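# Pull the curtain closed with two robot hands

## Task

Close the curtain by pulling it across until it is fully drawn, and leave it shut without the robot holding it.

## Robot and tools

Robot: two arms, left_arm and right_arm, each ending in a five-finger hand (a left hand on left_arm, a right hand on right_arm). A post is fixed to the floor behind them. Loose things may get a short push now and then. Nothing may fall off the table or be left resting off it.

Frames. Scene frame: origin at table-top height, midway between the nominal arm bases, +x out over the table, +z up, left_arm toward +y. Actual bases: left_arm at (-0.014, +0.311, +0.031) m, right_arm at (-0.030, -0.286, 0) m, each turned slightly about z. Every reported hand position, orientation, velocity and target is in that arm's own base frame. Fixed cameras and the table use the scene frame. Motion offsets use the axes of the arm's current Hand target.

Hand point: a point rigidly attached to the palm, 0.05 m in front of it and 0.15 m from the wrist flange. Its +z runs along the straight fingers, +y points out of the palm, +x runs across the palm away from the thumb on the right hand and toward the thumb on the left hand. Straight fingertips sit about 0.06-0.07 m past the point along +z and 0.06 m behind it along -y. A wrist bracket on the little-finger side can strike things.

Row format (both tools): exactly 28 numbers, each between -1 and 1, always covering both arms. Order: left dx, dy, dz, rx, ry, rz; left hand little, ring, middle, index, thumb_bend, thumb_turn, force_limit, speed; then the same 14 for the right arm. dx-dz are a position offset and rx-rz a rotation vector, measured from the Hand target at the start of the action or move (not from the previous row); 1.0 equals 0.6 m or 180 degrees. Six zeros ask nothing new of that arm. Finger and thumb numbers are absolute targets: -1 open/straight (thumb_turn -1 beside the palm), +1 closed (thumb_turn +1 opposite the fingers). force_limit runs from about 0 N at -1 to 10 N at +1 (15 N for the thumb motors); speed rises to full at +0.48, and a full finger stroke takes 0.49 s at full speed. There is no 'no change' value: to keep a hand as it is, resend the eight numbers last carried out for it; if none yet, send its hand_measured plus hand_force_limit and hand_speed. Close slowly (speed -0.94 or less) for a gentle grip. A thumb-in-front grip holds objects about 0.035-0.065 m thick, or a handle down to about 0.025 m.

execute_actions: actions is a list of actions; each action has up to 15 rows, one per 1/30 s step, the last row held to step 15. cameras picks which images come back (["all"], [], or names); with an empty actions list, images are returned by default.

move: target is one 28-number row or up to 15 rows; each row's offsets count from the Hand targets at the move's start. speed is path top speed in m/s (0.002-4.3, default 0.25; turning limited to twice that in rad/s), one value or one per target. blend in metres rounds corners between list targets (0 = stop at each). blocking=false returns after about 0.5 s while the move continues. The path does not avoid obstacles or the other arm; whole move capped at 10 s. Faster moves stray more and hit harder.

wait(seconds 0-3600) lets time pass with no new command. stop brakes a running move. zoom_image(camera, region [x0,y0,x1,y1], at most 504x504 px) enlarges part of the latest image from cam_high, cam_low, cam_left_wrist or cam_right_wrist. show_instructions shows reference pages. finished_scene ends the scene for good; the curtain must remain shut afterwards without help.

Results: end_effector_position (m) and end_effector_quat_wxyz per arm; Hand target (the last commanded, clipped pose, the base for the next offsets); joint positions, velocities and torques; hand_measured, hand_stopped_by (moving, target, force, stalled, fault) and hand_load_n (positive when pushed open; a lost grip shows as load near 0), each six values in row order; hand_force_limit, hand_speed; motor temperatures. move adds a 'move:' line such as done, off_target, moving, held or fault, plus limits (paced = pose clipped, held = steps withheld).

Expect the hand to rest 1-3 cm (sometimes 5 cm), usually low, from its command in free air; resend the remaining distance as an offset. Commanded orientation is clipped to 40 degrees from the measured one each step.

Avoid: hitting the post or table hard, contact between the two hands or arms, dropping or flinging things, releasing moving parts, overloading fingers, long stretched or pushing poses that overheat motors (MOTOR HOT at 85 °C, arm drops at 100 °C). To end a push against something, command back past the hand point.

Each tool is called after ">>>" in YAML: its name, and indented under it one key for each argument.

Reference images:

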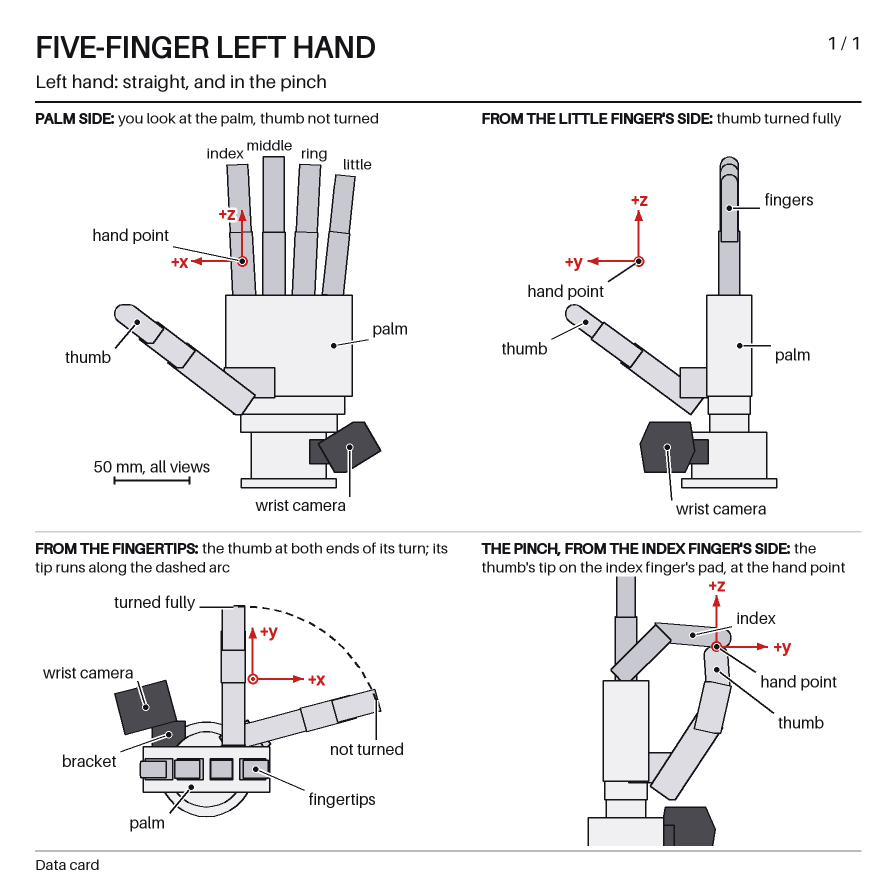

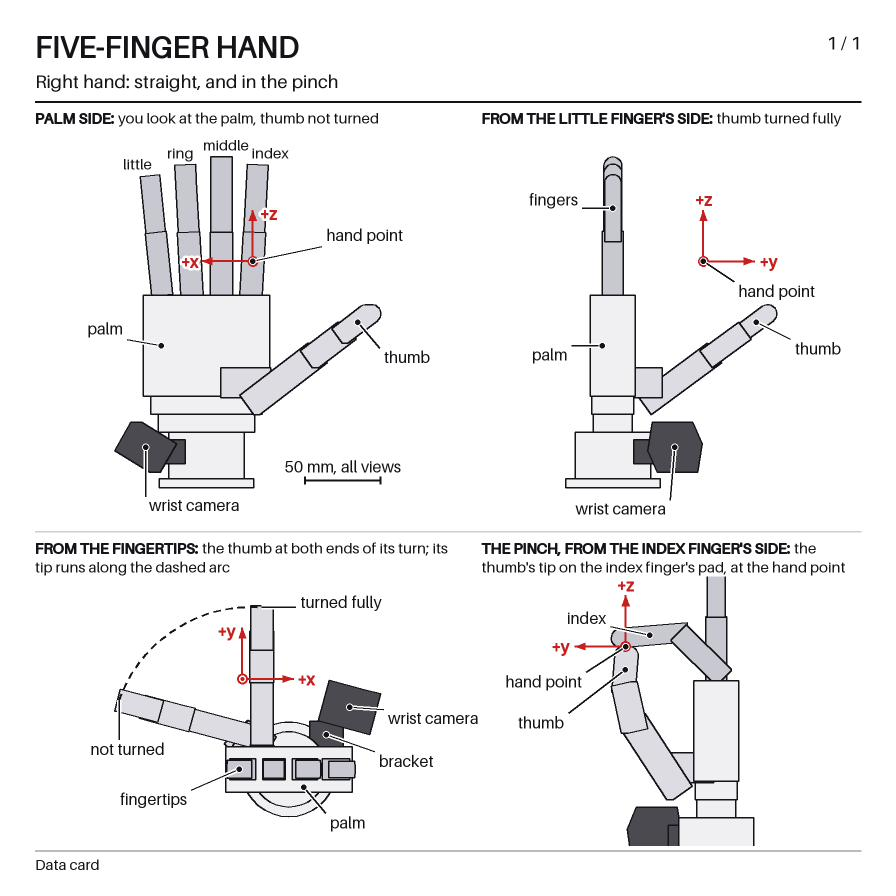

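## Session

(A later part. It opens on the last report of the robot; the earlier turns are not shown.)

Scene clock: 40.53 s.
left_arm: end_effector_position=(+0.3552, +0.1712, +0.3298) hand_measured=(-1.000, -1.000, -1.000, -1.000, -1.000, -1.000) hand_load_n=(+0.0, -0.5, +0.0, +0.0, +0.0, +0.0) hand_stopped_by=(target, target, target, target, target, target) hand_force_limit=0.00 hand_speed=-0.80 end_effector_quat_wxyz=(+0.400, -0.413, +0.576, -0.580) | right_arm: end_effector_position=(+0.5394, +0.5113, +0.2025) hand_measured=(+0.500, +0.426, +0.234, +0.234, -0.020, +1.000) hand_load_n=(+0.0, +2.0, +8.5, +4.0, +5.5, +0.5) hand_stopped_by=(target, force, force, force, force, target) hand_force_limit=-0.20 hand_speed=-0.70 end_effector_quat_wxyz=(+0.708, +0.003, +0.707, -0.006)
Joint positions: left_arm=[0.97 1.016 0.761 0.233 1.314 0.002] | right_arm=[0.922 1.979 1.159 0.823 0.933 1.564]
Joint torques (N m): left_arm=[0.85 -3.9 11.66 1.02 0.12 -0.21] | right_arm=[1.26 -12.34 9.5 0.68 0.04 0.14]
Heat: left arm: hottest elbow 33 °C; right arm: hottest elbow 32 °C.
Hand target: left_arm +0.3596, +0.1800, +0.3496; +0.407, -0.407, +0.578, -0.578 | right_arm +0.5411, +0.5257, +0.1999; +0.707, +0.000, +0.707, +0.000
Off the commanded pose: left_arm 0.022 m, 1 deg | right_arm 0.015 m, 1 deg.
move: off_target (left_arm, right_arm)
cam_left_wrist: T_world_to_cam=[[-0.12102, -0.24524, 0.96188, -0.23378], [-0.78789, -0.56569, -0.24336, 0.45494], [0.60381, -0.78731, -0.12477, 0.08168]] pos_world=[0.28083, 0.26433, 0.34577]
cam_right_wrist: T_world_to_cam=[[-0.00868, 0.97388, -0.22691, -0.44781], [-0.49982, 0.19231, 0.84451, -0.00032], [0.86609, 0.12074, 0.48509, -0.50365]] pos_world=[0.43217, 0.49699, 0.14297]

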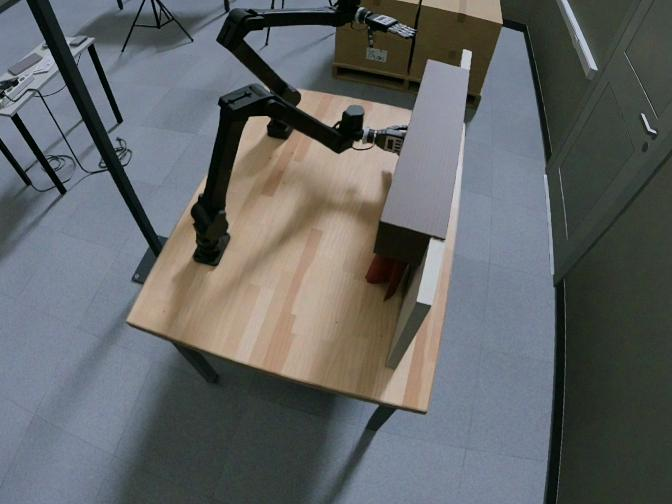

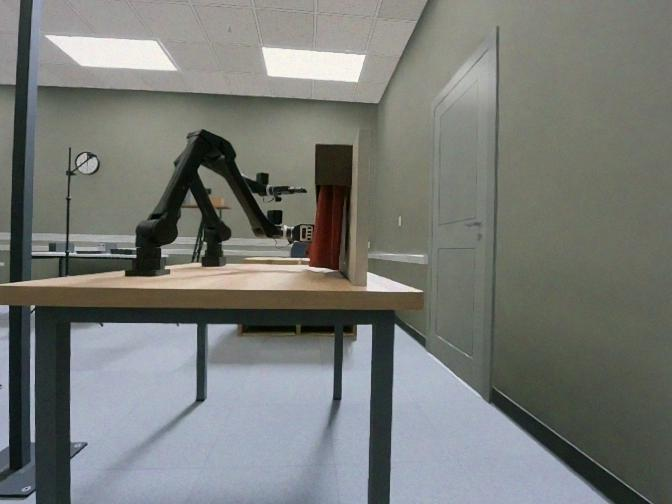

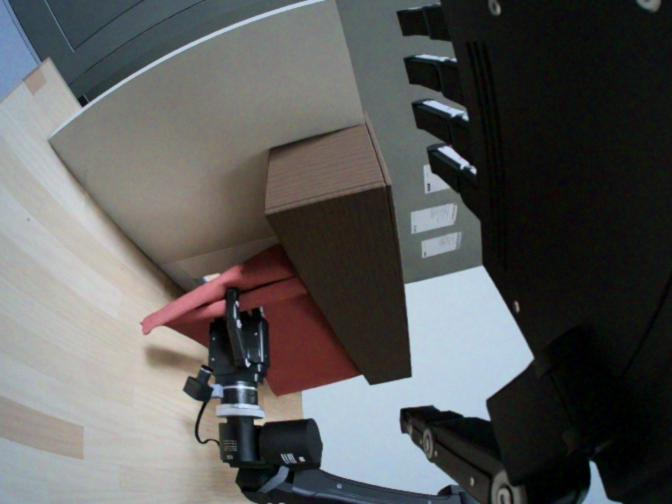

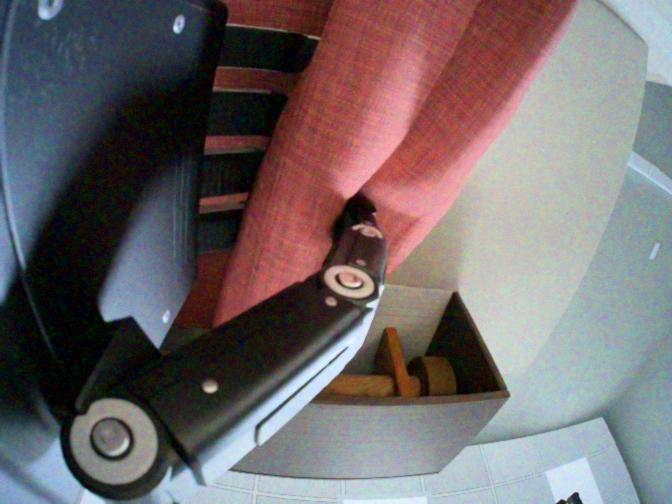

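>>> move:
  target:
    - [0,0,0,0,0,0,-1,-1,-1,-1,-1,-1,0,-0.8,0,0.06,0,0,0,0,0.5,0.5,0.5,0.5,0.05,1,-0.2,-0.7]
  speed: 0.06
  cameras: ["all"]

>>> zoom_image:
  camera: "cam_left_wrist"
  region: [120, 200, 440, 480]

Scene clock: 41.87 s.
left_arm: end_effector_position=(+0.3552, +0.1712, +0.3297) hand_measured=(-1.000, -1.000, -1.000, -1.000, -1.000, -1.000) hand_load_n=(+0.0, +0.0, +0.0, -0.5, +0.0, -0.5) hand_stopped_by=(target, target, target, target, target, target) hand_force_limit=0.00 hand_speed=-0.80 end_effector_quat_wxyz=(+0.400, -0.413, +0.576, -0.580) | right_arm: end_effector_position=(+0.5411, +0.5458, +0.2031) hand_measured=(+0.500, +0.426, +0.234, +0.234, -0.020, +1.000) hand_load_n=(+0.0, +2.0, +9.0, +3.5, +6.0, +0.0) hand_stopped_by=(target, force, force, force, force, target) hand_force_limit=-0.20 hand_speed=-0.70 end_effector_quat_wxyz=(+0.708, +0.004, +0.706, -0.006)
Joint positions: left_arm=[0.97 1.016 0.761 0.233 1.314 0.002] | right_arm=[0.955 2.032 1.258 0.778 0.968 1.565]
Joint torques (N m): left_arm=[0.73 -3.96 11.58 0.99 0.12 -0.19] | right_arm=[1.38 -13.22 9.8 0.49 0.03 0.15]
Heat: left arm: hottest elbow 34 °C; right arm: hottest elbow 32 °C.
Hand target: left_arm +0.3596, +0.1801, +0.3497; +0.407, -0.407, +0.578, -0.578 | right_arm +0.5412, +0.5616, +0.1997; +0.707, +0.000, +0.707, +0.000
Off the commanded pose: left_arm 0.022 m, 1 deg | right_arm 0.016 m, 1 deg.
move: off_target (right_arm)
cam_left_wrist: T_world_to_cam=[[-0.12075, -0.24493, 0.96199, -0.23388], [-0.78792, -0.56582, -0.24296, 0.45482], [0.60382, -0.78731, -0.12466, 0.08163]] pos_world=[0.28083, 0.26433, 0.34567]
cam_right_wrist: T_world_to_cam=[[-0.00636, 0.97406, -0.22618, -0.48287], [-0.49947, 0.19286, 0.84459, -0.00709], [0.86631, 0.11834, 0.48529, -0.50857]] pos_world=[0.43397, 0.5319, 0.14357]

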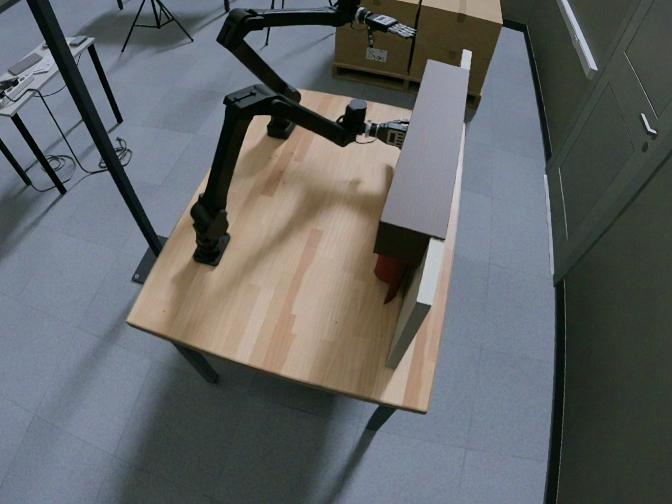

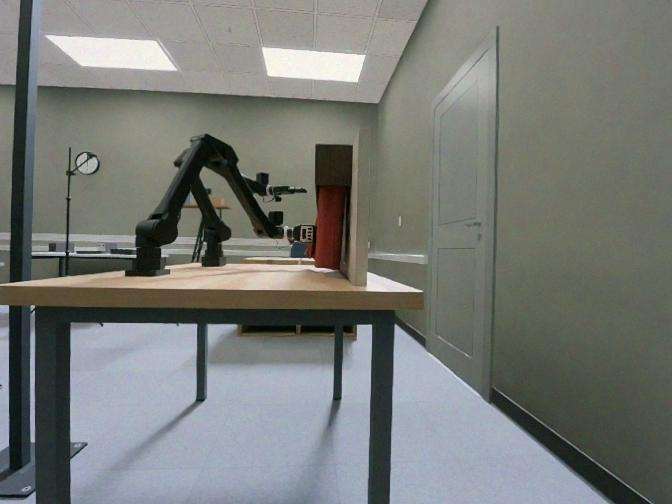

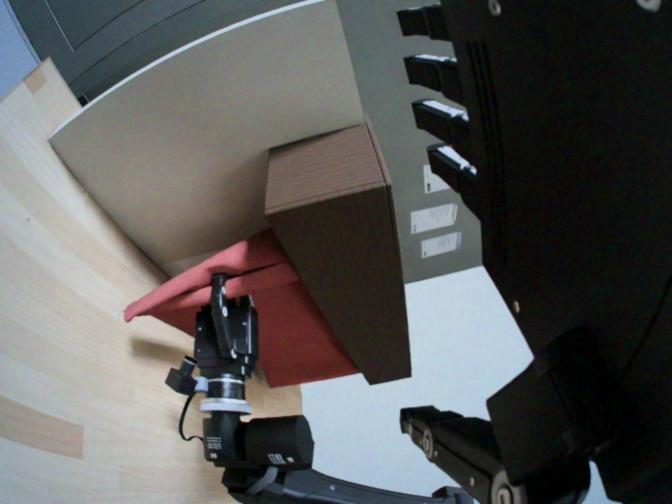

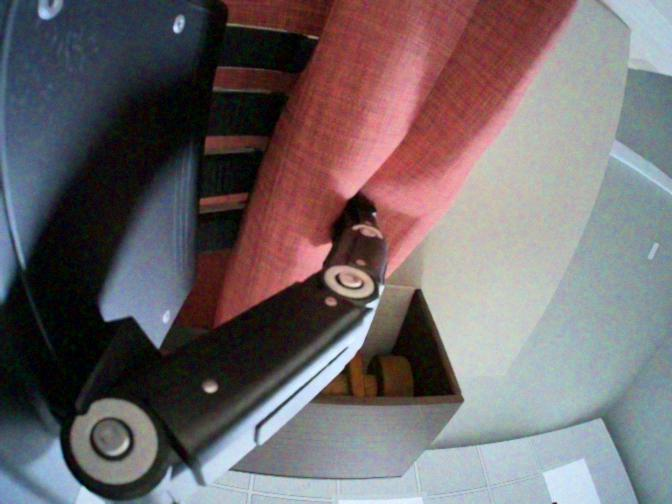

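Scaled by 1.575 from the camera's image (finer frame: 960x720).

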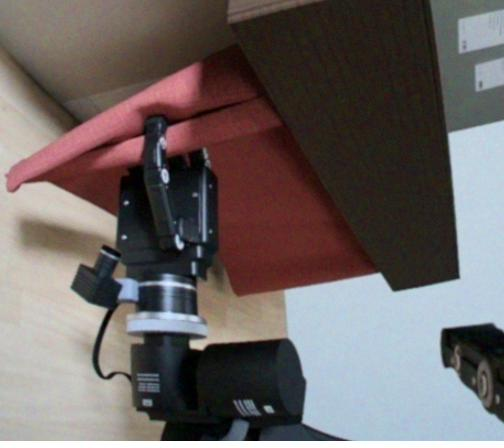

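>>> move:
  target:
    - [0.08,0.267,0.01,-0.096,0.096,-0.493,-1,-1,-1,-1,-1,-1,0,-0.8,0,0,0,0,0,0,0.5,0.5,0.5,0.5,0.05,1,-0.2,-0.7]
  speed: 0.2
  cameras: ["all"]

Scene clock: 47.17 s.
left_arm: end_effector_position=(+0.3458, +0.1307, +0.1873) hand_measured=(-1.000, -1.000, -1.000, -1.000, -1.000, -1.000) hand_load_n=(+0.0, -0.5, +0.0, +0.0, +0.0, +0.0) hand_stopped_by=(target, target, target, target, target, target) hand_force_limit=0.00 hand_speed=-0.80 end_effector_quat_wxyz=(+0.218, +0.666, -0.237, +0.673) | right_arm: end_effector_position=(+0.5411, +0.5458, +0.2031) hand_measured=(+0.500, +0.426, +0.234, +0.234, -0.020, +1.000) hand_load_n=(+0.0, +2.0, +9.0, +3.5, +6.0, +0.0) hand_stopped_by=(target, force, force, force, force, target) hand_force_limit=-0.20 hand_speed=-0.70 end_effector_quat_wxyz=(+0.708, +0.004, +0.706, -0.006)
Joint positions: left_arm=[0.916 1.594 0.785 -0.583 1.571 -0.15] | right_arm=[0.955 2.032 1.258 0.778 0.968 1.565]
Joint torques (N m): left_arm=[-0.38 -8.18 6.24 0.08 0.97 -0.32] | right_arm=[1.38 -13.22 9.81 0.57 0.03 0.15]
Heat: left arm: hottest elbow 34 °C; right arm: hottest elbow 32 °C.
Hand target: left_arm +0.3492, +0.1330, +0.1894; +0.251, +0.661, -0.253, +0.661 | right_arm +0.5412, +0.5616, +0.1998; +0.707, +0.000, +0.707, +0.000
Off the commanded pose: left_arm 0.005 m, 4 deg | right_arm 0.016 m, 1 deg.
joint sent to its limit (left arm) — joint 5 (wrist yaw), upper limit. The joint targets are off in orientation, not in position.
move: off_target (left_arm)
cam_left_wrist: T_world_to_cam=[[0.54869, 0.77397, 0.31608, -0.35169], [-0.60792, 0.10984, 0.78636, 0.04662], [0.5739, -0.62363, 0.53078, -0.09621]] pos_world=[0.27652, 0.20708, 0.12557]
cam_right_wrist: T_world_to_cam=[[-0.00636, 0.97406, -0.22618, -0.48287], [-0.49947, 0.19286, 0.84459, -0.00709], [0.86631, 0.11834, 0.48529, -0.50857]] pos_world=[0.43397, 0.5319, 0.14357]

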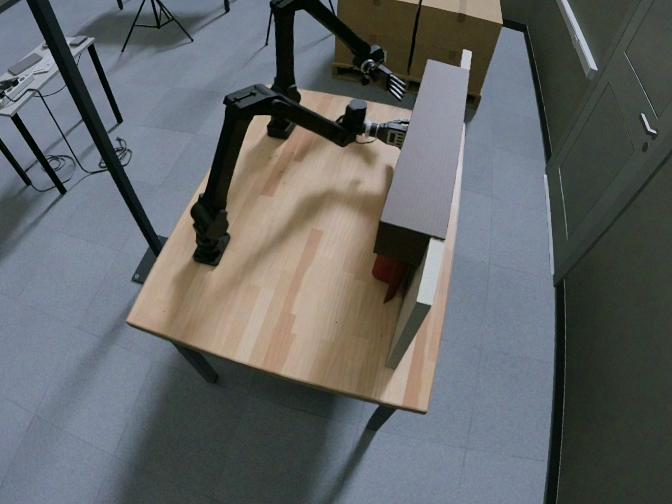

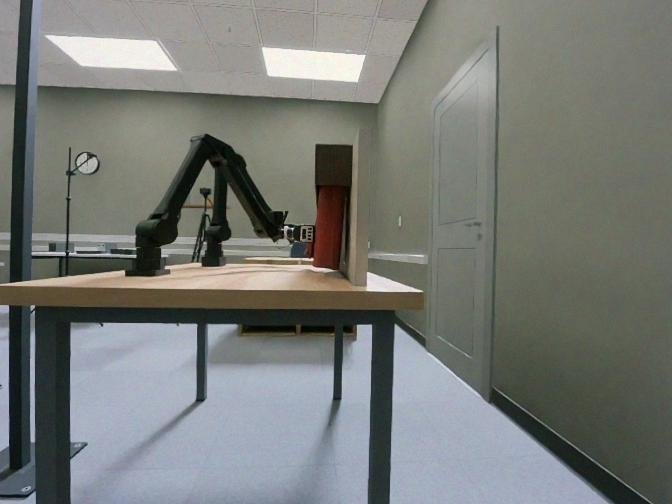

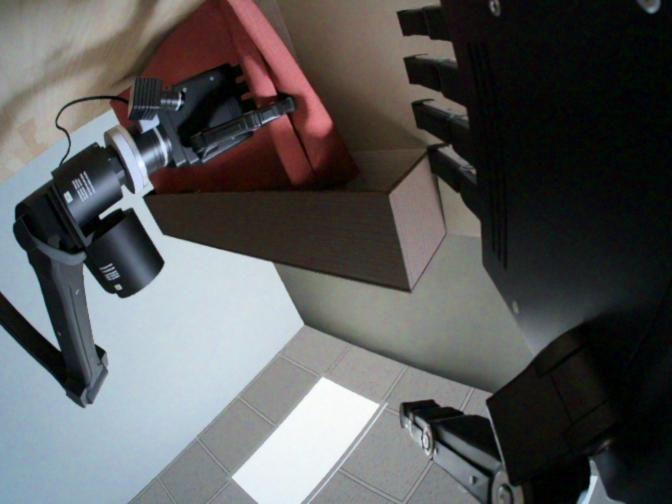

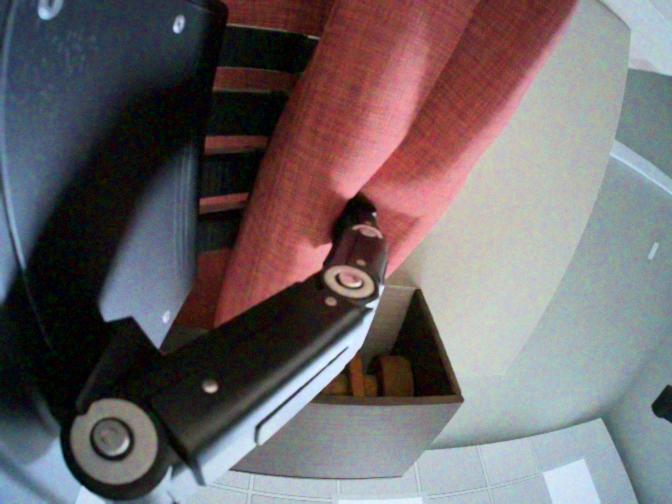

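>>> zoom_image:
  camera: "cam_left_wrist"
  region: [120, 0, 460, 300]

>>> zoom_image:
  camera: "cam_left_wrist"
  region: [250, 110, 400, 230]

Scaled by 1.482 from the camera's image (finer frame: 960x720).

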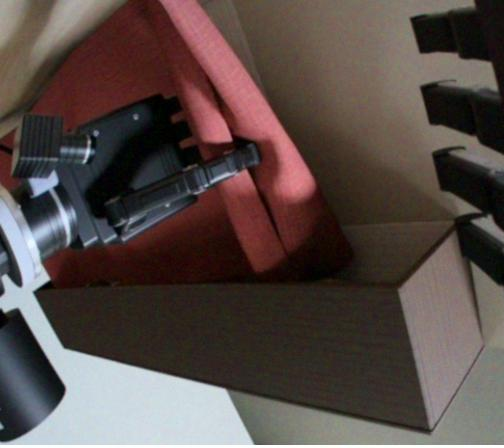

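Scaled by 3.360 from the camera's image (finer frame: 960x720).

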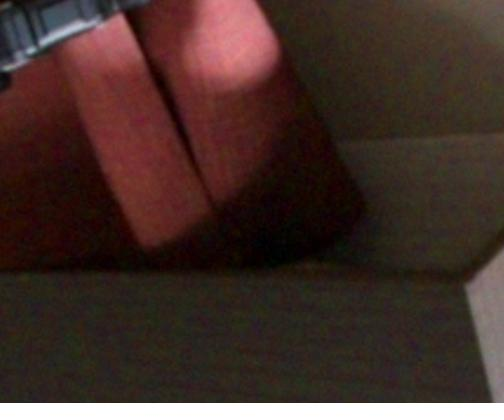

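>>> move:
  target:
    - [0,0,0,0,0,0,-1,-1,-1,-1,-1,-1,0,-0.8,0,0.033,0,0,0,0,0.5,0.5,0.5,0.5,0.05,1,-0.2,-0.7]
  speed: 0.04
  cameras: ["all"]

>>> zoom_image:
  camera: "cam_left_wrist"
  region: [120, 0, 460, 300]

>>> zoom_image:
  camera: "cam_right_wrist"
  region: [180, 150, 500, 450]

Scene clock: 48.83 s.
left_arm: end_effector_position=(+0.3459, +0.1308, +0.1874) hand_measured=(-1.000, -1.000, -1.000, -1.000, -1.000, -1.000) hand_load_n=(+0.0, +0.0, +0.0, +0.0, +0.0, +0.0) hand_stopped_by=(target, target, target, target, target, target) hand_force_limit=0.00 hand_speed=-0.80 end_effector_quat_wxyz=(+0.219, +0.666, -0.236, +0.672) | right_arm: end_effector_position=(+0.5420, +0.5649, +0.2038) hand_measured=(+0.500, +0.426, +0.234, +0.234, -0.020, +1.000) hand_load_n=(+0.0, +2.0, +8.5, +3.5, +6.0, +0.0) hand_stopped_by=(target, force, force, force, force, target) hand_force_limit=-0.20 hand_speed=-0.70 end_effector_quat_wxyz=(+0.708, +0.004, +0.706, -0.006)
Joint positions: left_arm=[0.916 1.594 0.785 -0.583 1.571 -0.152] | right_arm=[0.972 2.062 1.315 0.751 0.987 1.565]
Joint torques (N m): left_arm=[-0.21 -8.23 6.22 0.1 0.99 -0.33] | right_arm=[1.44 -13.63 10.02 0.4 0.03 0.15]
Heat: left arm: hottest elbow 34 °C; right arm: hottest elbow 32 °C.
Hand target: left_arm +0.3492, +0.1330, +0.1894; +0.251, +0.661, -0.253, +0.661 | right_arm +0.5411, +0.5814, +0.1999; +0.707, +0.000, +0.707, +0.000
Off the commanded pose: left_arm 0.004 m, 4 deg | right_arm 0.017 m, 1 deg.
joint sent to its limit (left arm) — joint 5 (wrist yaw), upper limit. The joint targets are off in orientation, not in position.
move: off_target (right_arm)
cam_left_wrist: T_world_to_cam=[[0.54907, 0.77444, 0.31426, -0.35163], [-0.607, 0.11104, 0.7869, 0.0459], [0.57452, -0.62282, 0.53106, -0.09658]] pos_world=[0.27642, 0.20707, 0.12567]
cam_right_wrist: T_world_to_cam=[[-0.00526, 0.97413, -0.22591, -0.50197], [-0.49936, 0.19317, 0.84459, -0.0112], [0.86638, 0.11725, 0.48543, -0.51133]] pos_world=[0.43477, 0.55111, 0.14427]

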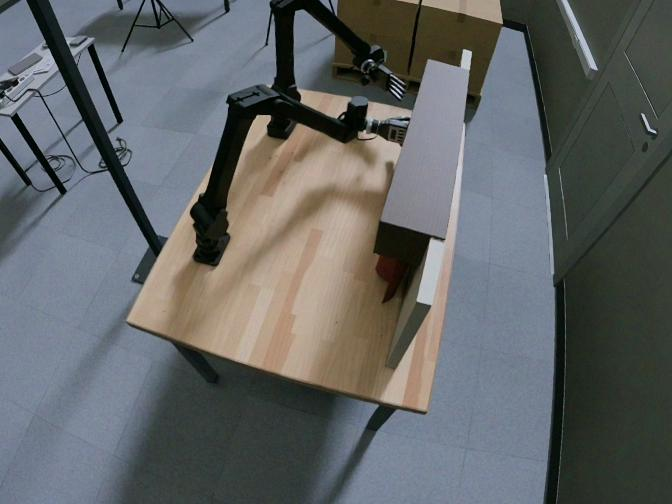

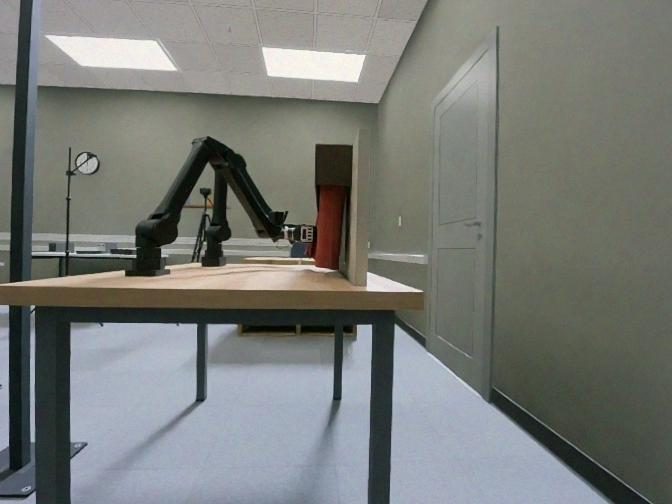

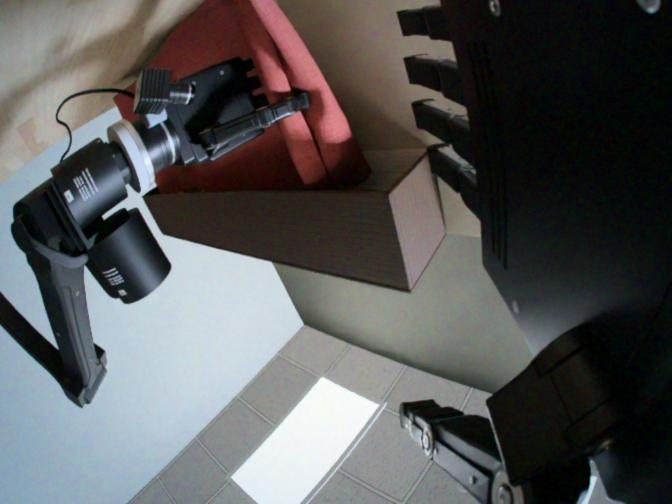

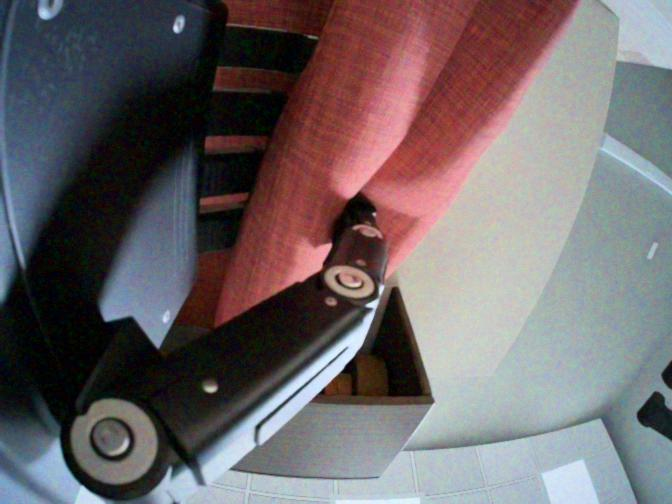

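Scaled by 1.482 from the camera's image (finer frame: 960x720).

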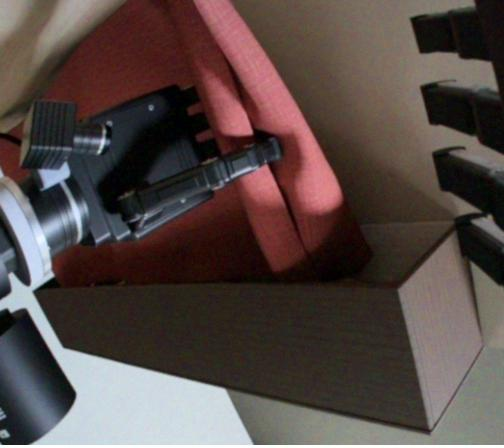

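Scaled by 1.575 from the camera's image (finer frame: 960x720).

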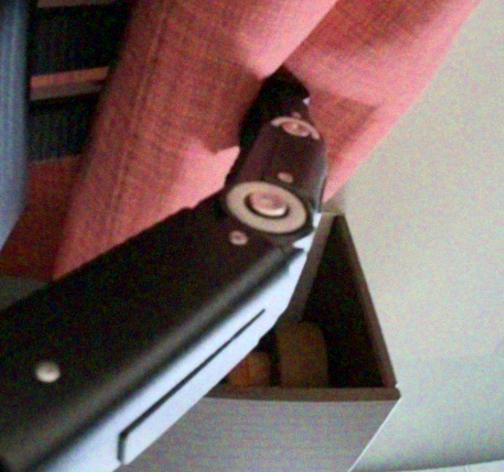

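>>> move:
  target:
    - [0,0,0,0,0,0,-1,-1,-1,-1,-1,-1,0,-0.8,0,0,0,0,0,0,0.1,0.1,0.0,0.0,-0.4,1,-0.2,-0.8]
  speed: 0.05
  cameras: ["cam_left_wrist","cam_right_wrist"]

>>> move:
  target:
    - [0,0,0,0,0,0,-1,-1,-1,-1,-1,-1,0,-0.8,0,0,0,0,0,0,-1,-1,-1,-1,-1,1,-0.2,-0.8]
  speed: 0.05
  cameras: ["cam_left_wrist","cam_right_wrist"]

Scene clock: 50.73 s.
left_arm: end_effector_position=(+0.3459, +0.1308, +0.1874) hand_measured=(-1.000, -1.000, -1.000, -1.000, -1.000, -1.000) hand_load_n=(+0.0, +0.0, +0.0, +0.0, +0.0, +0.0) hand_stopped_by=(target, target, target, target, target, target) hand_force_limit=0.00 hand_speed=-0.80 end_effector_quat_wxyz=(+0.219, +0.666, -0.236, +0.672) | right_arm: end_effector_position=(+0.5399, +0.5681, +0.1944) hand_measured=(+0.100, +0.100, +0.000, +0.000, -0.400, +1.000) hand_load_n=(+0.0, +0.0, +0.0, +0.0, +0.0, +0.0) hand_stopped_by=(target, target, target, target, target, target) hand_force_limit=-0.20 hand_speed=-0.80 end_effector_quat_wxyz=(+0.704, -0.002, +0.710, -0.010)
Joint positions: left_arm=[0.916 1.594 0.785 -0.583 1.571 -0.152] | right_arm=[0.977 2.073 1.315 0.745 0.987 1.565]
Joint torques (N m): left_arm=[-0.09 -8.23 6.27 0.14 0.99 -0.31] | right_arm=[1.08 -14.56 10.02 0.75 0.04 0.15]
Heat: left arm: hottest elbow 33 °C; right arm: hottest elbow 32 °C.
Hand target: left_arm +0.3492, +0.1330, +0.1894; +0.251, +0.661, -0.253, +0.661 | right_arm +0.5410, +0.5815, +0.1998; +0.707, +0.000, +0.707, +0.000
Off the commanded pose: left_arm 0.004 m, 4 deg | right_arm 0.014 m, 1 deg.
joint sent to its limit (left arm) — joint 5 (wrist yaw), upper limit. The joint targets are off in orientation, not in position.
move: done
cam_left_wrist: T_world_to_cam=[[0.54907, 0.77444, 0.31426, -0.35163], [-0.607, 0.11104, 0.7869, 0.0459], [0.57452, -0.62282, 0.53106, -0.09658]] pos_world=[0.27642, 0.20707, 0.12567]
cam_right_wrist: T_world_to_cam=[[-0.01193, 0.97087, -0.23931, -0.49922], [-0.49229, 0.20261, 0.84652, -0.0144], [0.87035, 0.12791, 0.47554, -0.51161]] pos_world=[0.43223, 0.55304, 0.13601]

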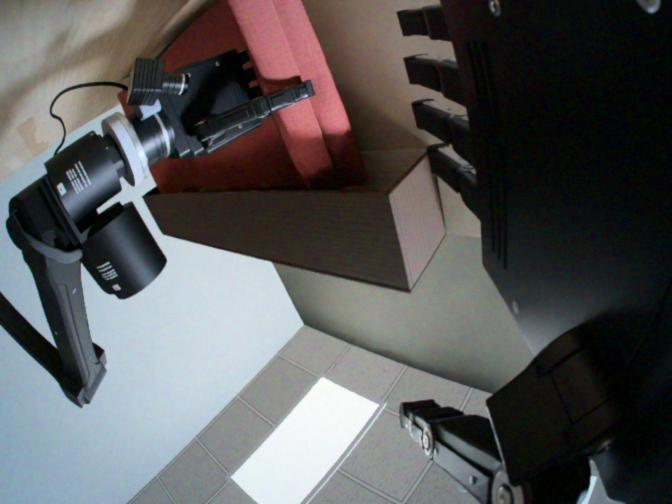

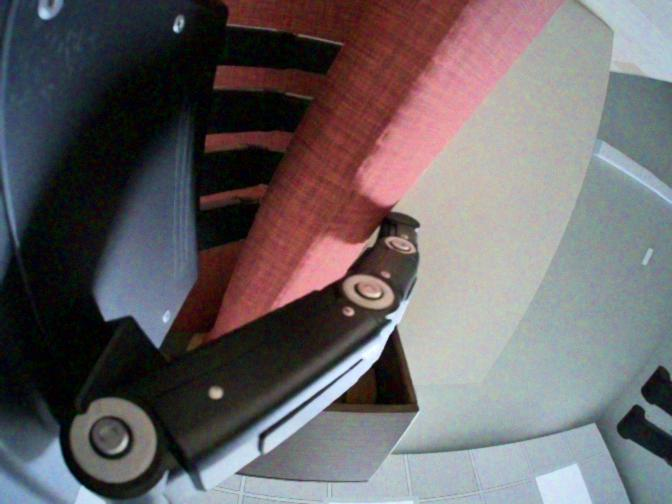

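Scene clock: 53.10 s.
left_arm: end_effector_position=(+0.3459, +0.1308, +0.1874) hand_measured=(-1.000, -1.000, -1.000, -1.000, -1.000, -1.000) hand_load_n=(+0.0, +0.0, +0.0, +0.0, +0.0, +0.0) hand_stopped_by=(target, target, target, target, target, target) hand_force_limit=0.00 hand_speed=-0.80 end_effector_quat_wxyz=(+0.219, +0.666, -0.236, +0.672) | right_arm: end_effector_position=(+0.5399, +0.5682, +0.1944) hand_measured=(-1.000, -1.000, -1.000, -1.000, -1.000, +1.000) hand_load_n=(+0.0, +0.0, +0.0, +0.0, +0.0, -0.5) hand_stopped_by=(target, target, target, target, target, target) hand_force_limit=-0.20 hand_speed=-0.80 end_effector_quat_wxyz=(+0.704, -0.003, +0.710, -0.010)
Joint positions: left_arm=[0.916 1.594 0.785 -0.583 1.571 -0.152] | right_arm=[0.977 2.073 1.315 0.745 0.986 1.565]
Joint torques (N m): left_arm=[-0.26 -8.12 6.26 0.1 0.98 -0.31] | right_arm=[1.08 -14.56 10.02 0.76 0.04 0.14]
Heat: left arm: hottest elbow 33 °C; right arm: hottest elbow 32 °C.
Hand target: left_arm +0.3492, +0.1330, +0.1894; +0.251, +0.661, -0.253, +0.661 | right_arm +0.5412, +0.5814, +0.1998; +0.707, +0.000, +0.707, +0.000
Off the commanded pose: left_arm 0.004 m, 4 deg | right_arm 0.014 m, 1 deg.
joint sent to its limit (left arm) — joint 5 (wrist yaw), upper limit. The joint targets are off in orientation, not in position.
move: done
cam_left_wrist: T_world_to_cam=[[0.54907, 0.77444, 0.31426, -0.35163], [-0.607, 0.11104, 0.7869, 0.0459], [0.57452, -0.62282, 0.53106, -0.09658]] pos_world=[0.27642, 0.20707, 0.12567]
cam_right_wrist: T_world_to_cam=[[-0.01228, 0.97087, -0.23928, -0.49908], [-0.49235, 0.20241, 0.84654, -0.01432], [0.87031, 0.1282, 0.47552, -0.51167]] pos_world=[0.43213, 0.55304, 0.13601]

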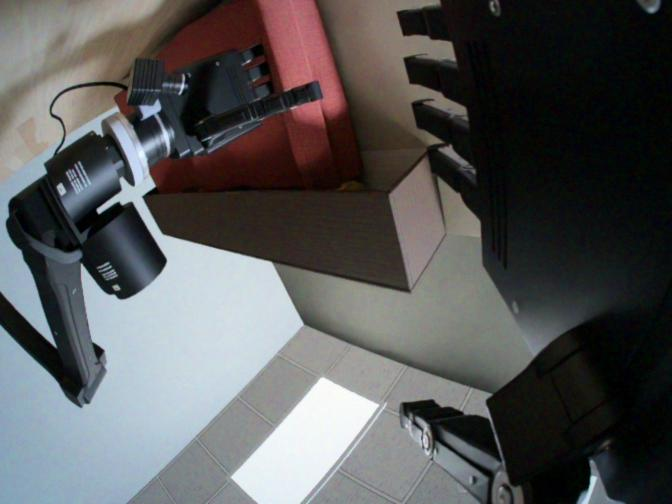

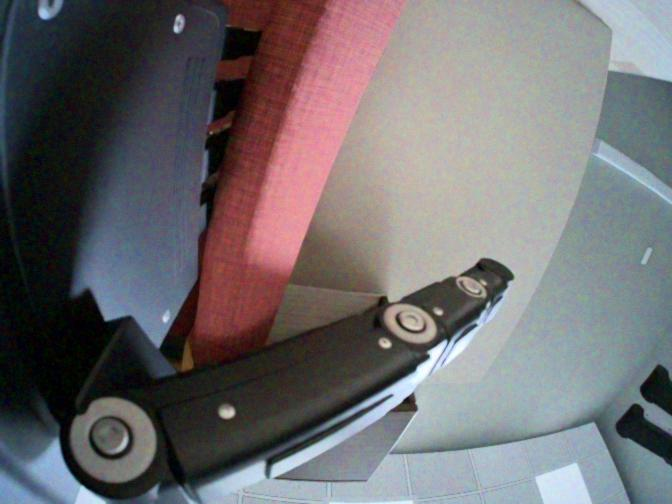

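>>> move:
  target:
    - [0,0,0,0,0,0,-1,-1,-1,-1,-1,-1,0,-0.8,0,-0.01,-0.25,0,0,0,-1,-1,-1,-1,-1,1,-0.2,-0.8]
  speed: 0.1
  cameras: ["all"]

>>> zoom_image:
  camera: "cam_left_wrist"
  region: [120, 0, 460, 300]

>>> zoom_image:
  camera: "cam_right_wrist"
  region: [150, 0, 600, 450]

Scene clock: 55.27 s.
left_arm: end_effector_position=(+0.3459, +0.1308, +0.1874) hand_measured=(-1.000, -1.000, -1.000, -1.000, -1.000, -1.000) hand_load_n=(+0.0, +0.0, +0.0, +0.0, +0.0, +0.0) hand_stopped_by=(target, target, target, target, target, target) hand_force_limit=0.00 hand_speed=-0.80 end_effector_quat_wxyz=(+0.219, +0.666, -0.236, +0.672) | right_arm: end_effector_position=(+0.3930, +0.5788, +0.1826) hand_measured=(-1.000, -1.000, -1.000, -1.000, -1.000, +1.000) hand_load_n=(+0.0, +0.0, +0.0, +0.0, +0.0, -0.5) hand_stopped_by=(target, target, target, target, target, target) hand_force_limit=-0.20 hand_speed=-0.80 end_effector_quat_wxyz=(+0.702, -0.014, +0.712, -0.014)
Joint positions: left_arm=[0.916 1.594 0.785 -0.583 1.571 -0.152] | right_arm=[1.205 1.977 1.107 0.834 1.205 1.565]
Joint torques (N m): left_arm=[-0.26 -7.94 6.31 0.06 0.96 -0.31] | right_arm=[0.44 -15.74 5.75 1.59 0.18 0.14]
Heat: left arm: hottest elbow 33 °C; right arm: hottest elbow 32 °C.
Hand target: left_arm +0.3492, +0.1330, +0.1894; +0.251, +0.661, -0.253, +0.661 | right_arm +0.3910, +0.5756, +0.1997; +0.707, +0.000, +0.707, +0.000
Off the commanded pose: left_arm 0.004 m, 4 deg | right_arm 0.018 m, 2 deg.
joint sent to its limit (left arm) — joint 5 (wrist yaw), upper limit. The joint targets are off in orientation, not in position.
move: off_target (right_arm)
cam_left_wrist: T_world_to_cam=[[0.54907, 0.77444, 0.31426, -0.35163], [-0.607, 0.11104, 0.7869, 0.0459], [0.57452, -0.62282, 0.53106, -0.09658]] pos_world=[0.27642, 0.20707, 0.12567]
cam_right_wrist: T_world_to_cam=[[-0.02374, 0.96491, -0.26149, -0.502], [-0.48961, 0.21683, 0.84455, -0.08781], [0.87162, 0.14808, 0.46729, -0.39021]] pos_world=[0.28521, 0.56121, 0.12523]

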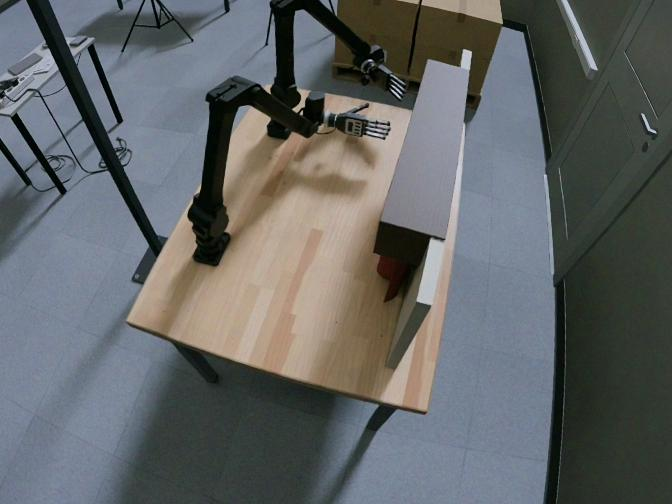

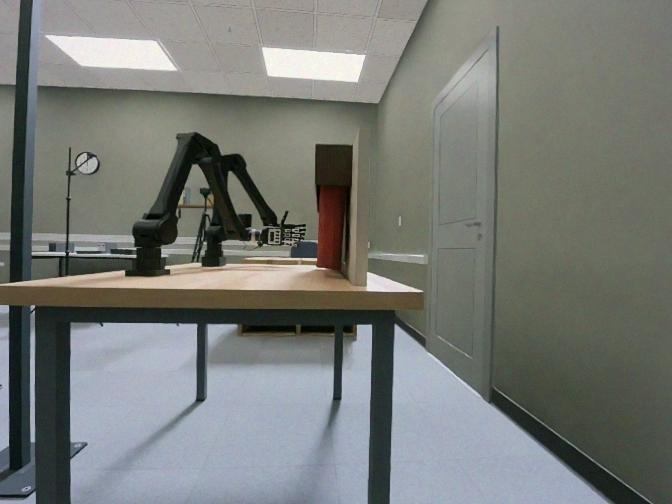

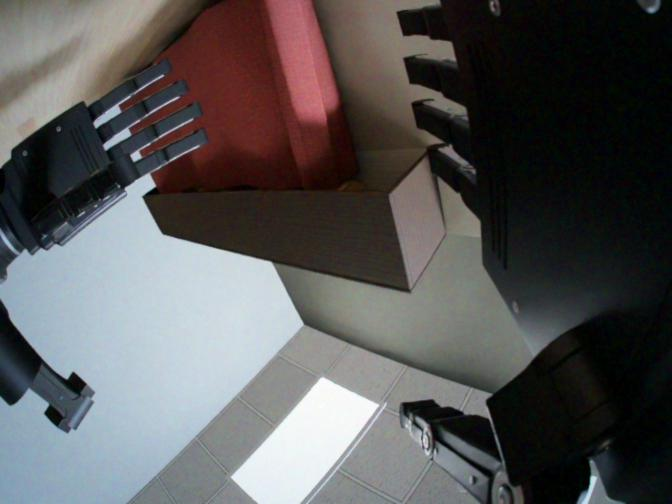

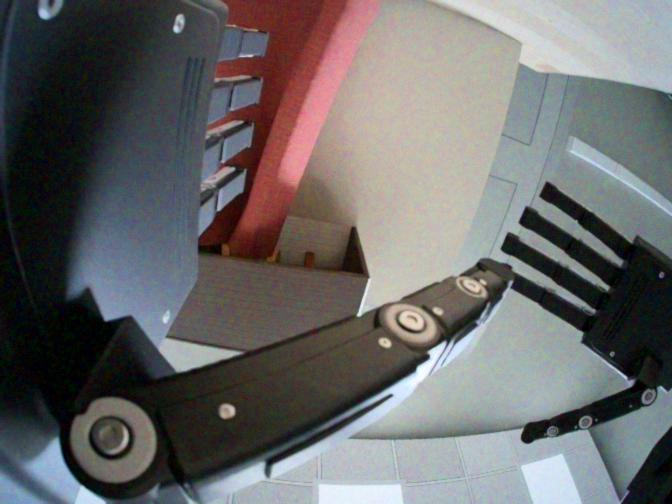

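Scaled by 1.482 from the camera's image (finer frame: 960x720).

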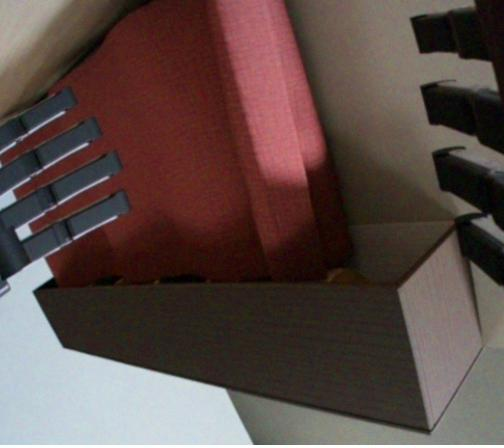

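Scaled by 1.120 from the camera's image (finer frame: 960x720).

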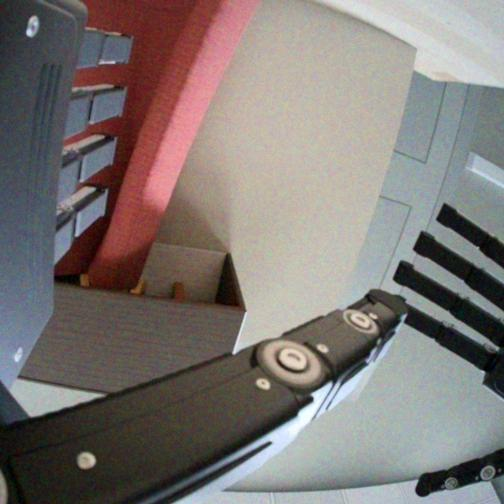

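>>> zoom_image:
  camera: "cam_right_wrist"
  region: [190, 180, 390, 330]

>>> zoom_image:
  camera: "cam_left_wrist"
  region: [140, 130, 440, 250]

Scaled by 2.520 from the camera's image (finer frame: 960x720).

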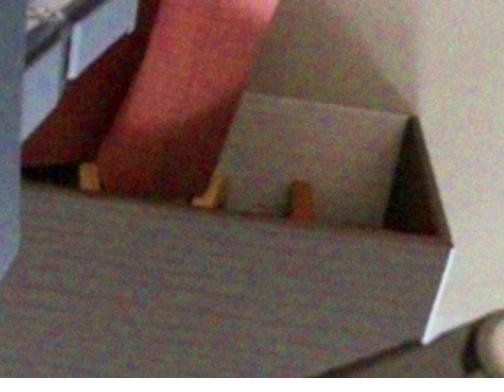

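Scaled by 1.680 from the camera's image (finer frame: 960x720).

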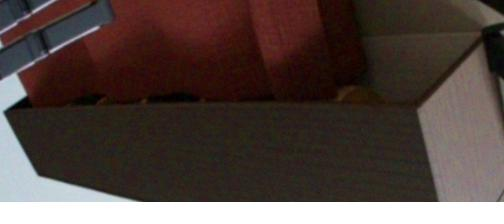

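>>> move:
  target:
    - [0,0,0,0,0,0,-1,-1,-1,-1,-1,-1,0,-0.8,0,-0.42,-0.15,0,0,0,-1,-1,-1,-1,-1,-1,-0.2,-0.5]
  speed: 0.2
  cameras: ["all"]

Scene clock: 58.30 s.
left_arm: end_effector_position=(+0.3459, +0.1308, +0.1874) hand_measured=(-1.000, -1.000, -1.000, -1.000, -1.000, -1.000) hand_load_n=(+0.0, +0.0, +0.0, +0.0, +0.0, +0.0) hand_stopped_by=(target, target, target, target, target, target) hand_force_limit=0.00 hand_speed=-0.80 end_effector_quat_wxyz=(+0.219, +0.666, -0.236, +0.672) | right_arm: end_effector_position=(+0.2998, +0.3273, +0.1925) hand_measured=(-1.000, -1.000, -1.000, -1.000, -1.000, -1.000) hand_load_n=(+0.0, +0.0, +0.0, +0.0, +0.0, +0.0) hand_stopped_by=(target, target, target, target, target, target) hand_force_limit=-0.20 hand_speed=-0.50 end_effector_quat_wxyz=(+0.704, -0.011, +0.710, -0.008)
Joint positions: left_arm=[0.916 1.594 0.785 -0.583 1.571 -0.152] | right_arm=[1.194 1.471 0.332 1.115 1.19 1.565]
Joint torques (N m): left_arm=[-0.38 -8 6.26 0.13 0.97 -0.31] | right_arm=[-0.26 -5.71 4.22 1.39 0.04 0.13]
Heat: left arm: hottest elbow 32 °C; right arm: hottest elbow 32 °C.
Hand target: left_arm +0.3492, +0.1330, +0.1894; +0.251, +0.661, -0.253, +0.661 | right_arm +0.3010, +0.3236, +0.1997; +0.707, +0.000, +0.707, +0.000
Off the commanded pose: left_arm 0.004 m, 4 deg | right_arm 0.008 m, 2 deg.
joint sent to its limit (left arm) — joint 5 (wrist yaw), upper limit. The joint targets are off in orientation, not in position.
move: done
cam_left_wrist: T_world_to_cam=[[0.54907, 0.77444, 0.31426, -0.35163], [-0.607, 0.11104, 0.7869, 0.0459], [0.57452, -0.62282, 0.53106, -0.09658]] pos_world=[0.27642, 0.20707, 0.12567]
cam_right_wrist: T_world_to_cam=[[-0.02637, 0.96796, -0.2497, -0.26134], [-0.49377, 0.20458, 0.84519, -0.08218], [0.86919, 0.14559, 0.47256, -0.27576]] pos_world=[0.19222, 0.30993, 0.13451]

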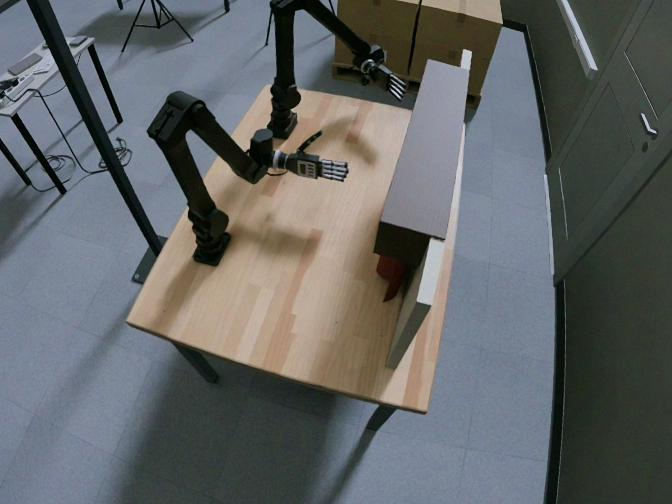

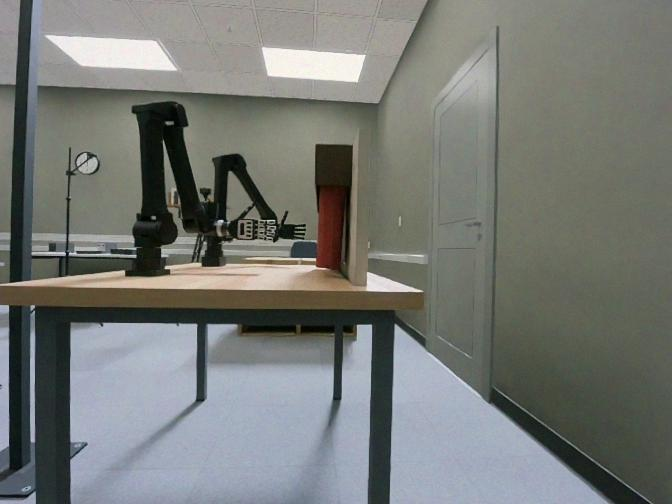

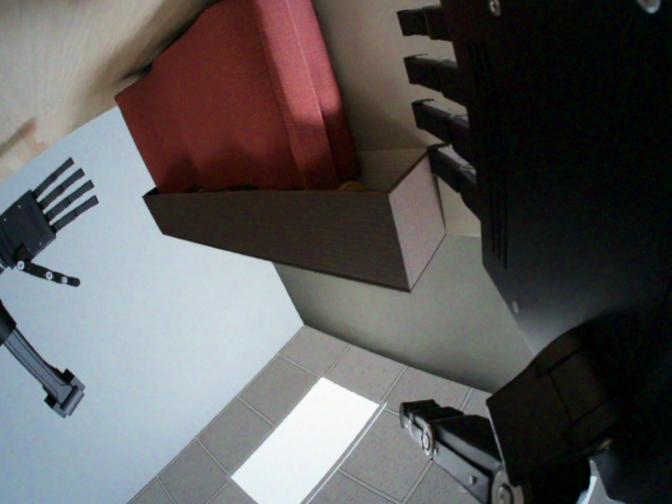

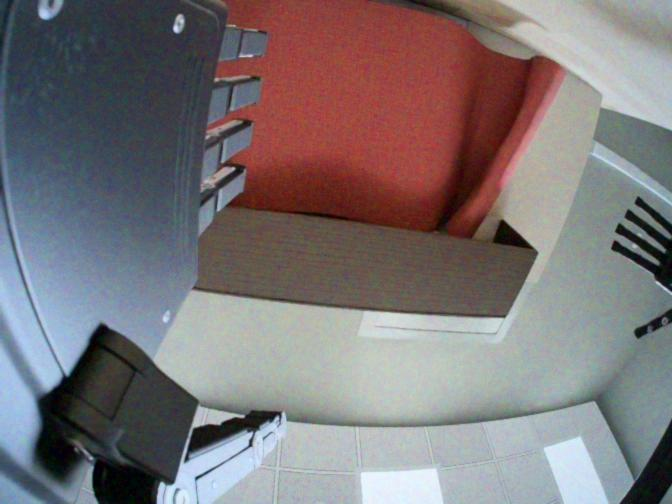

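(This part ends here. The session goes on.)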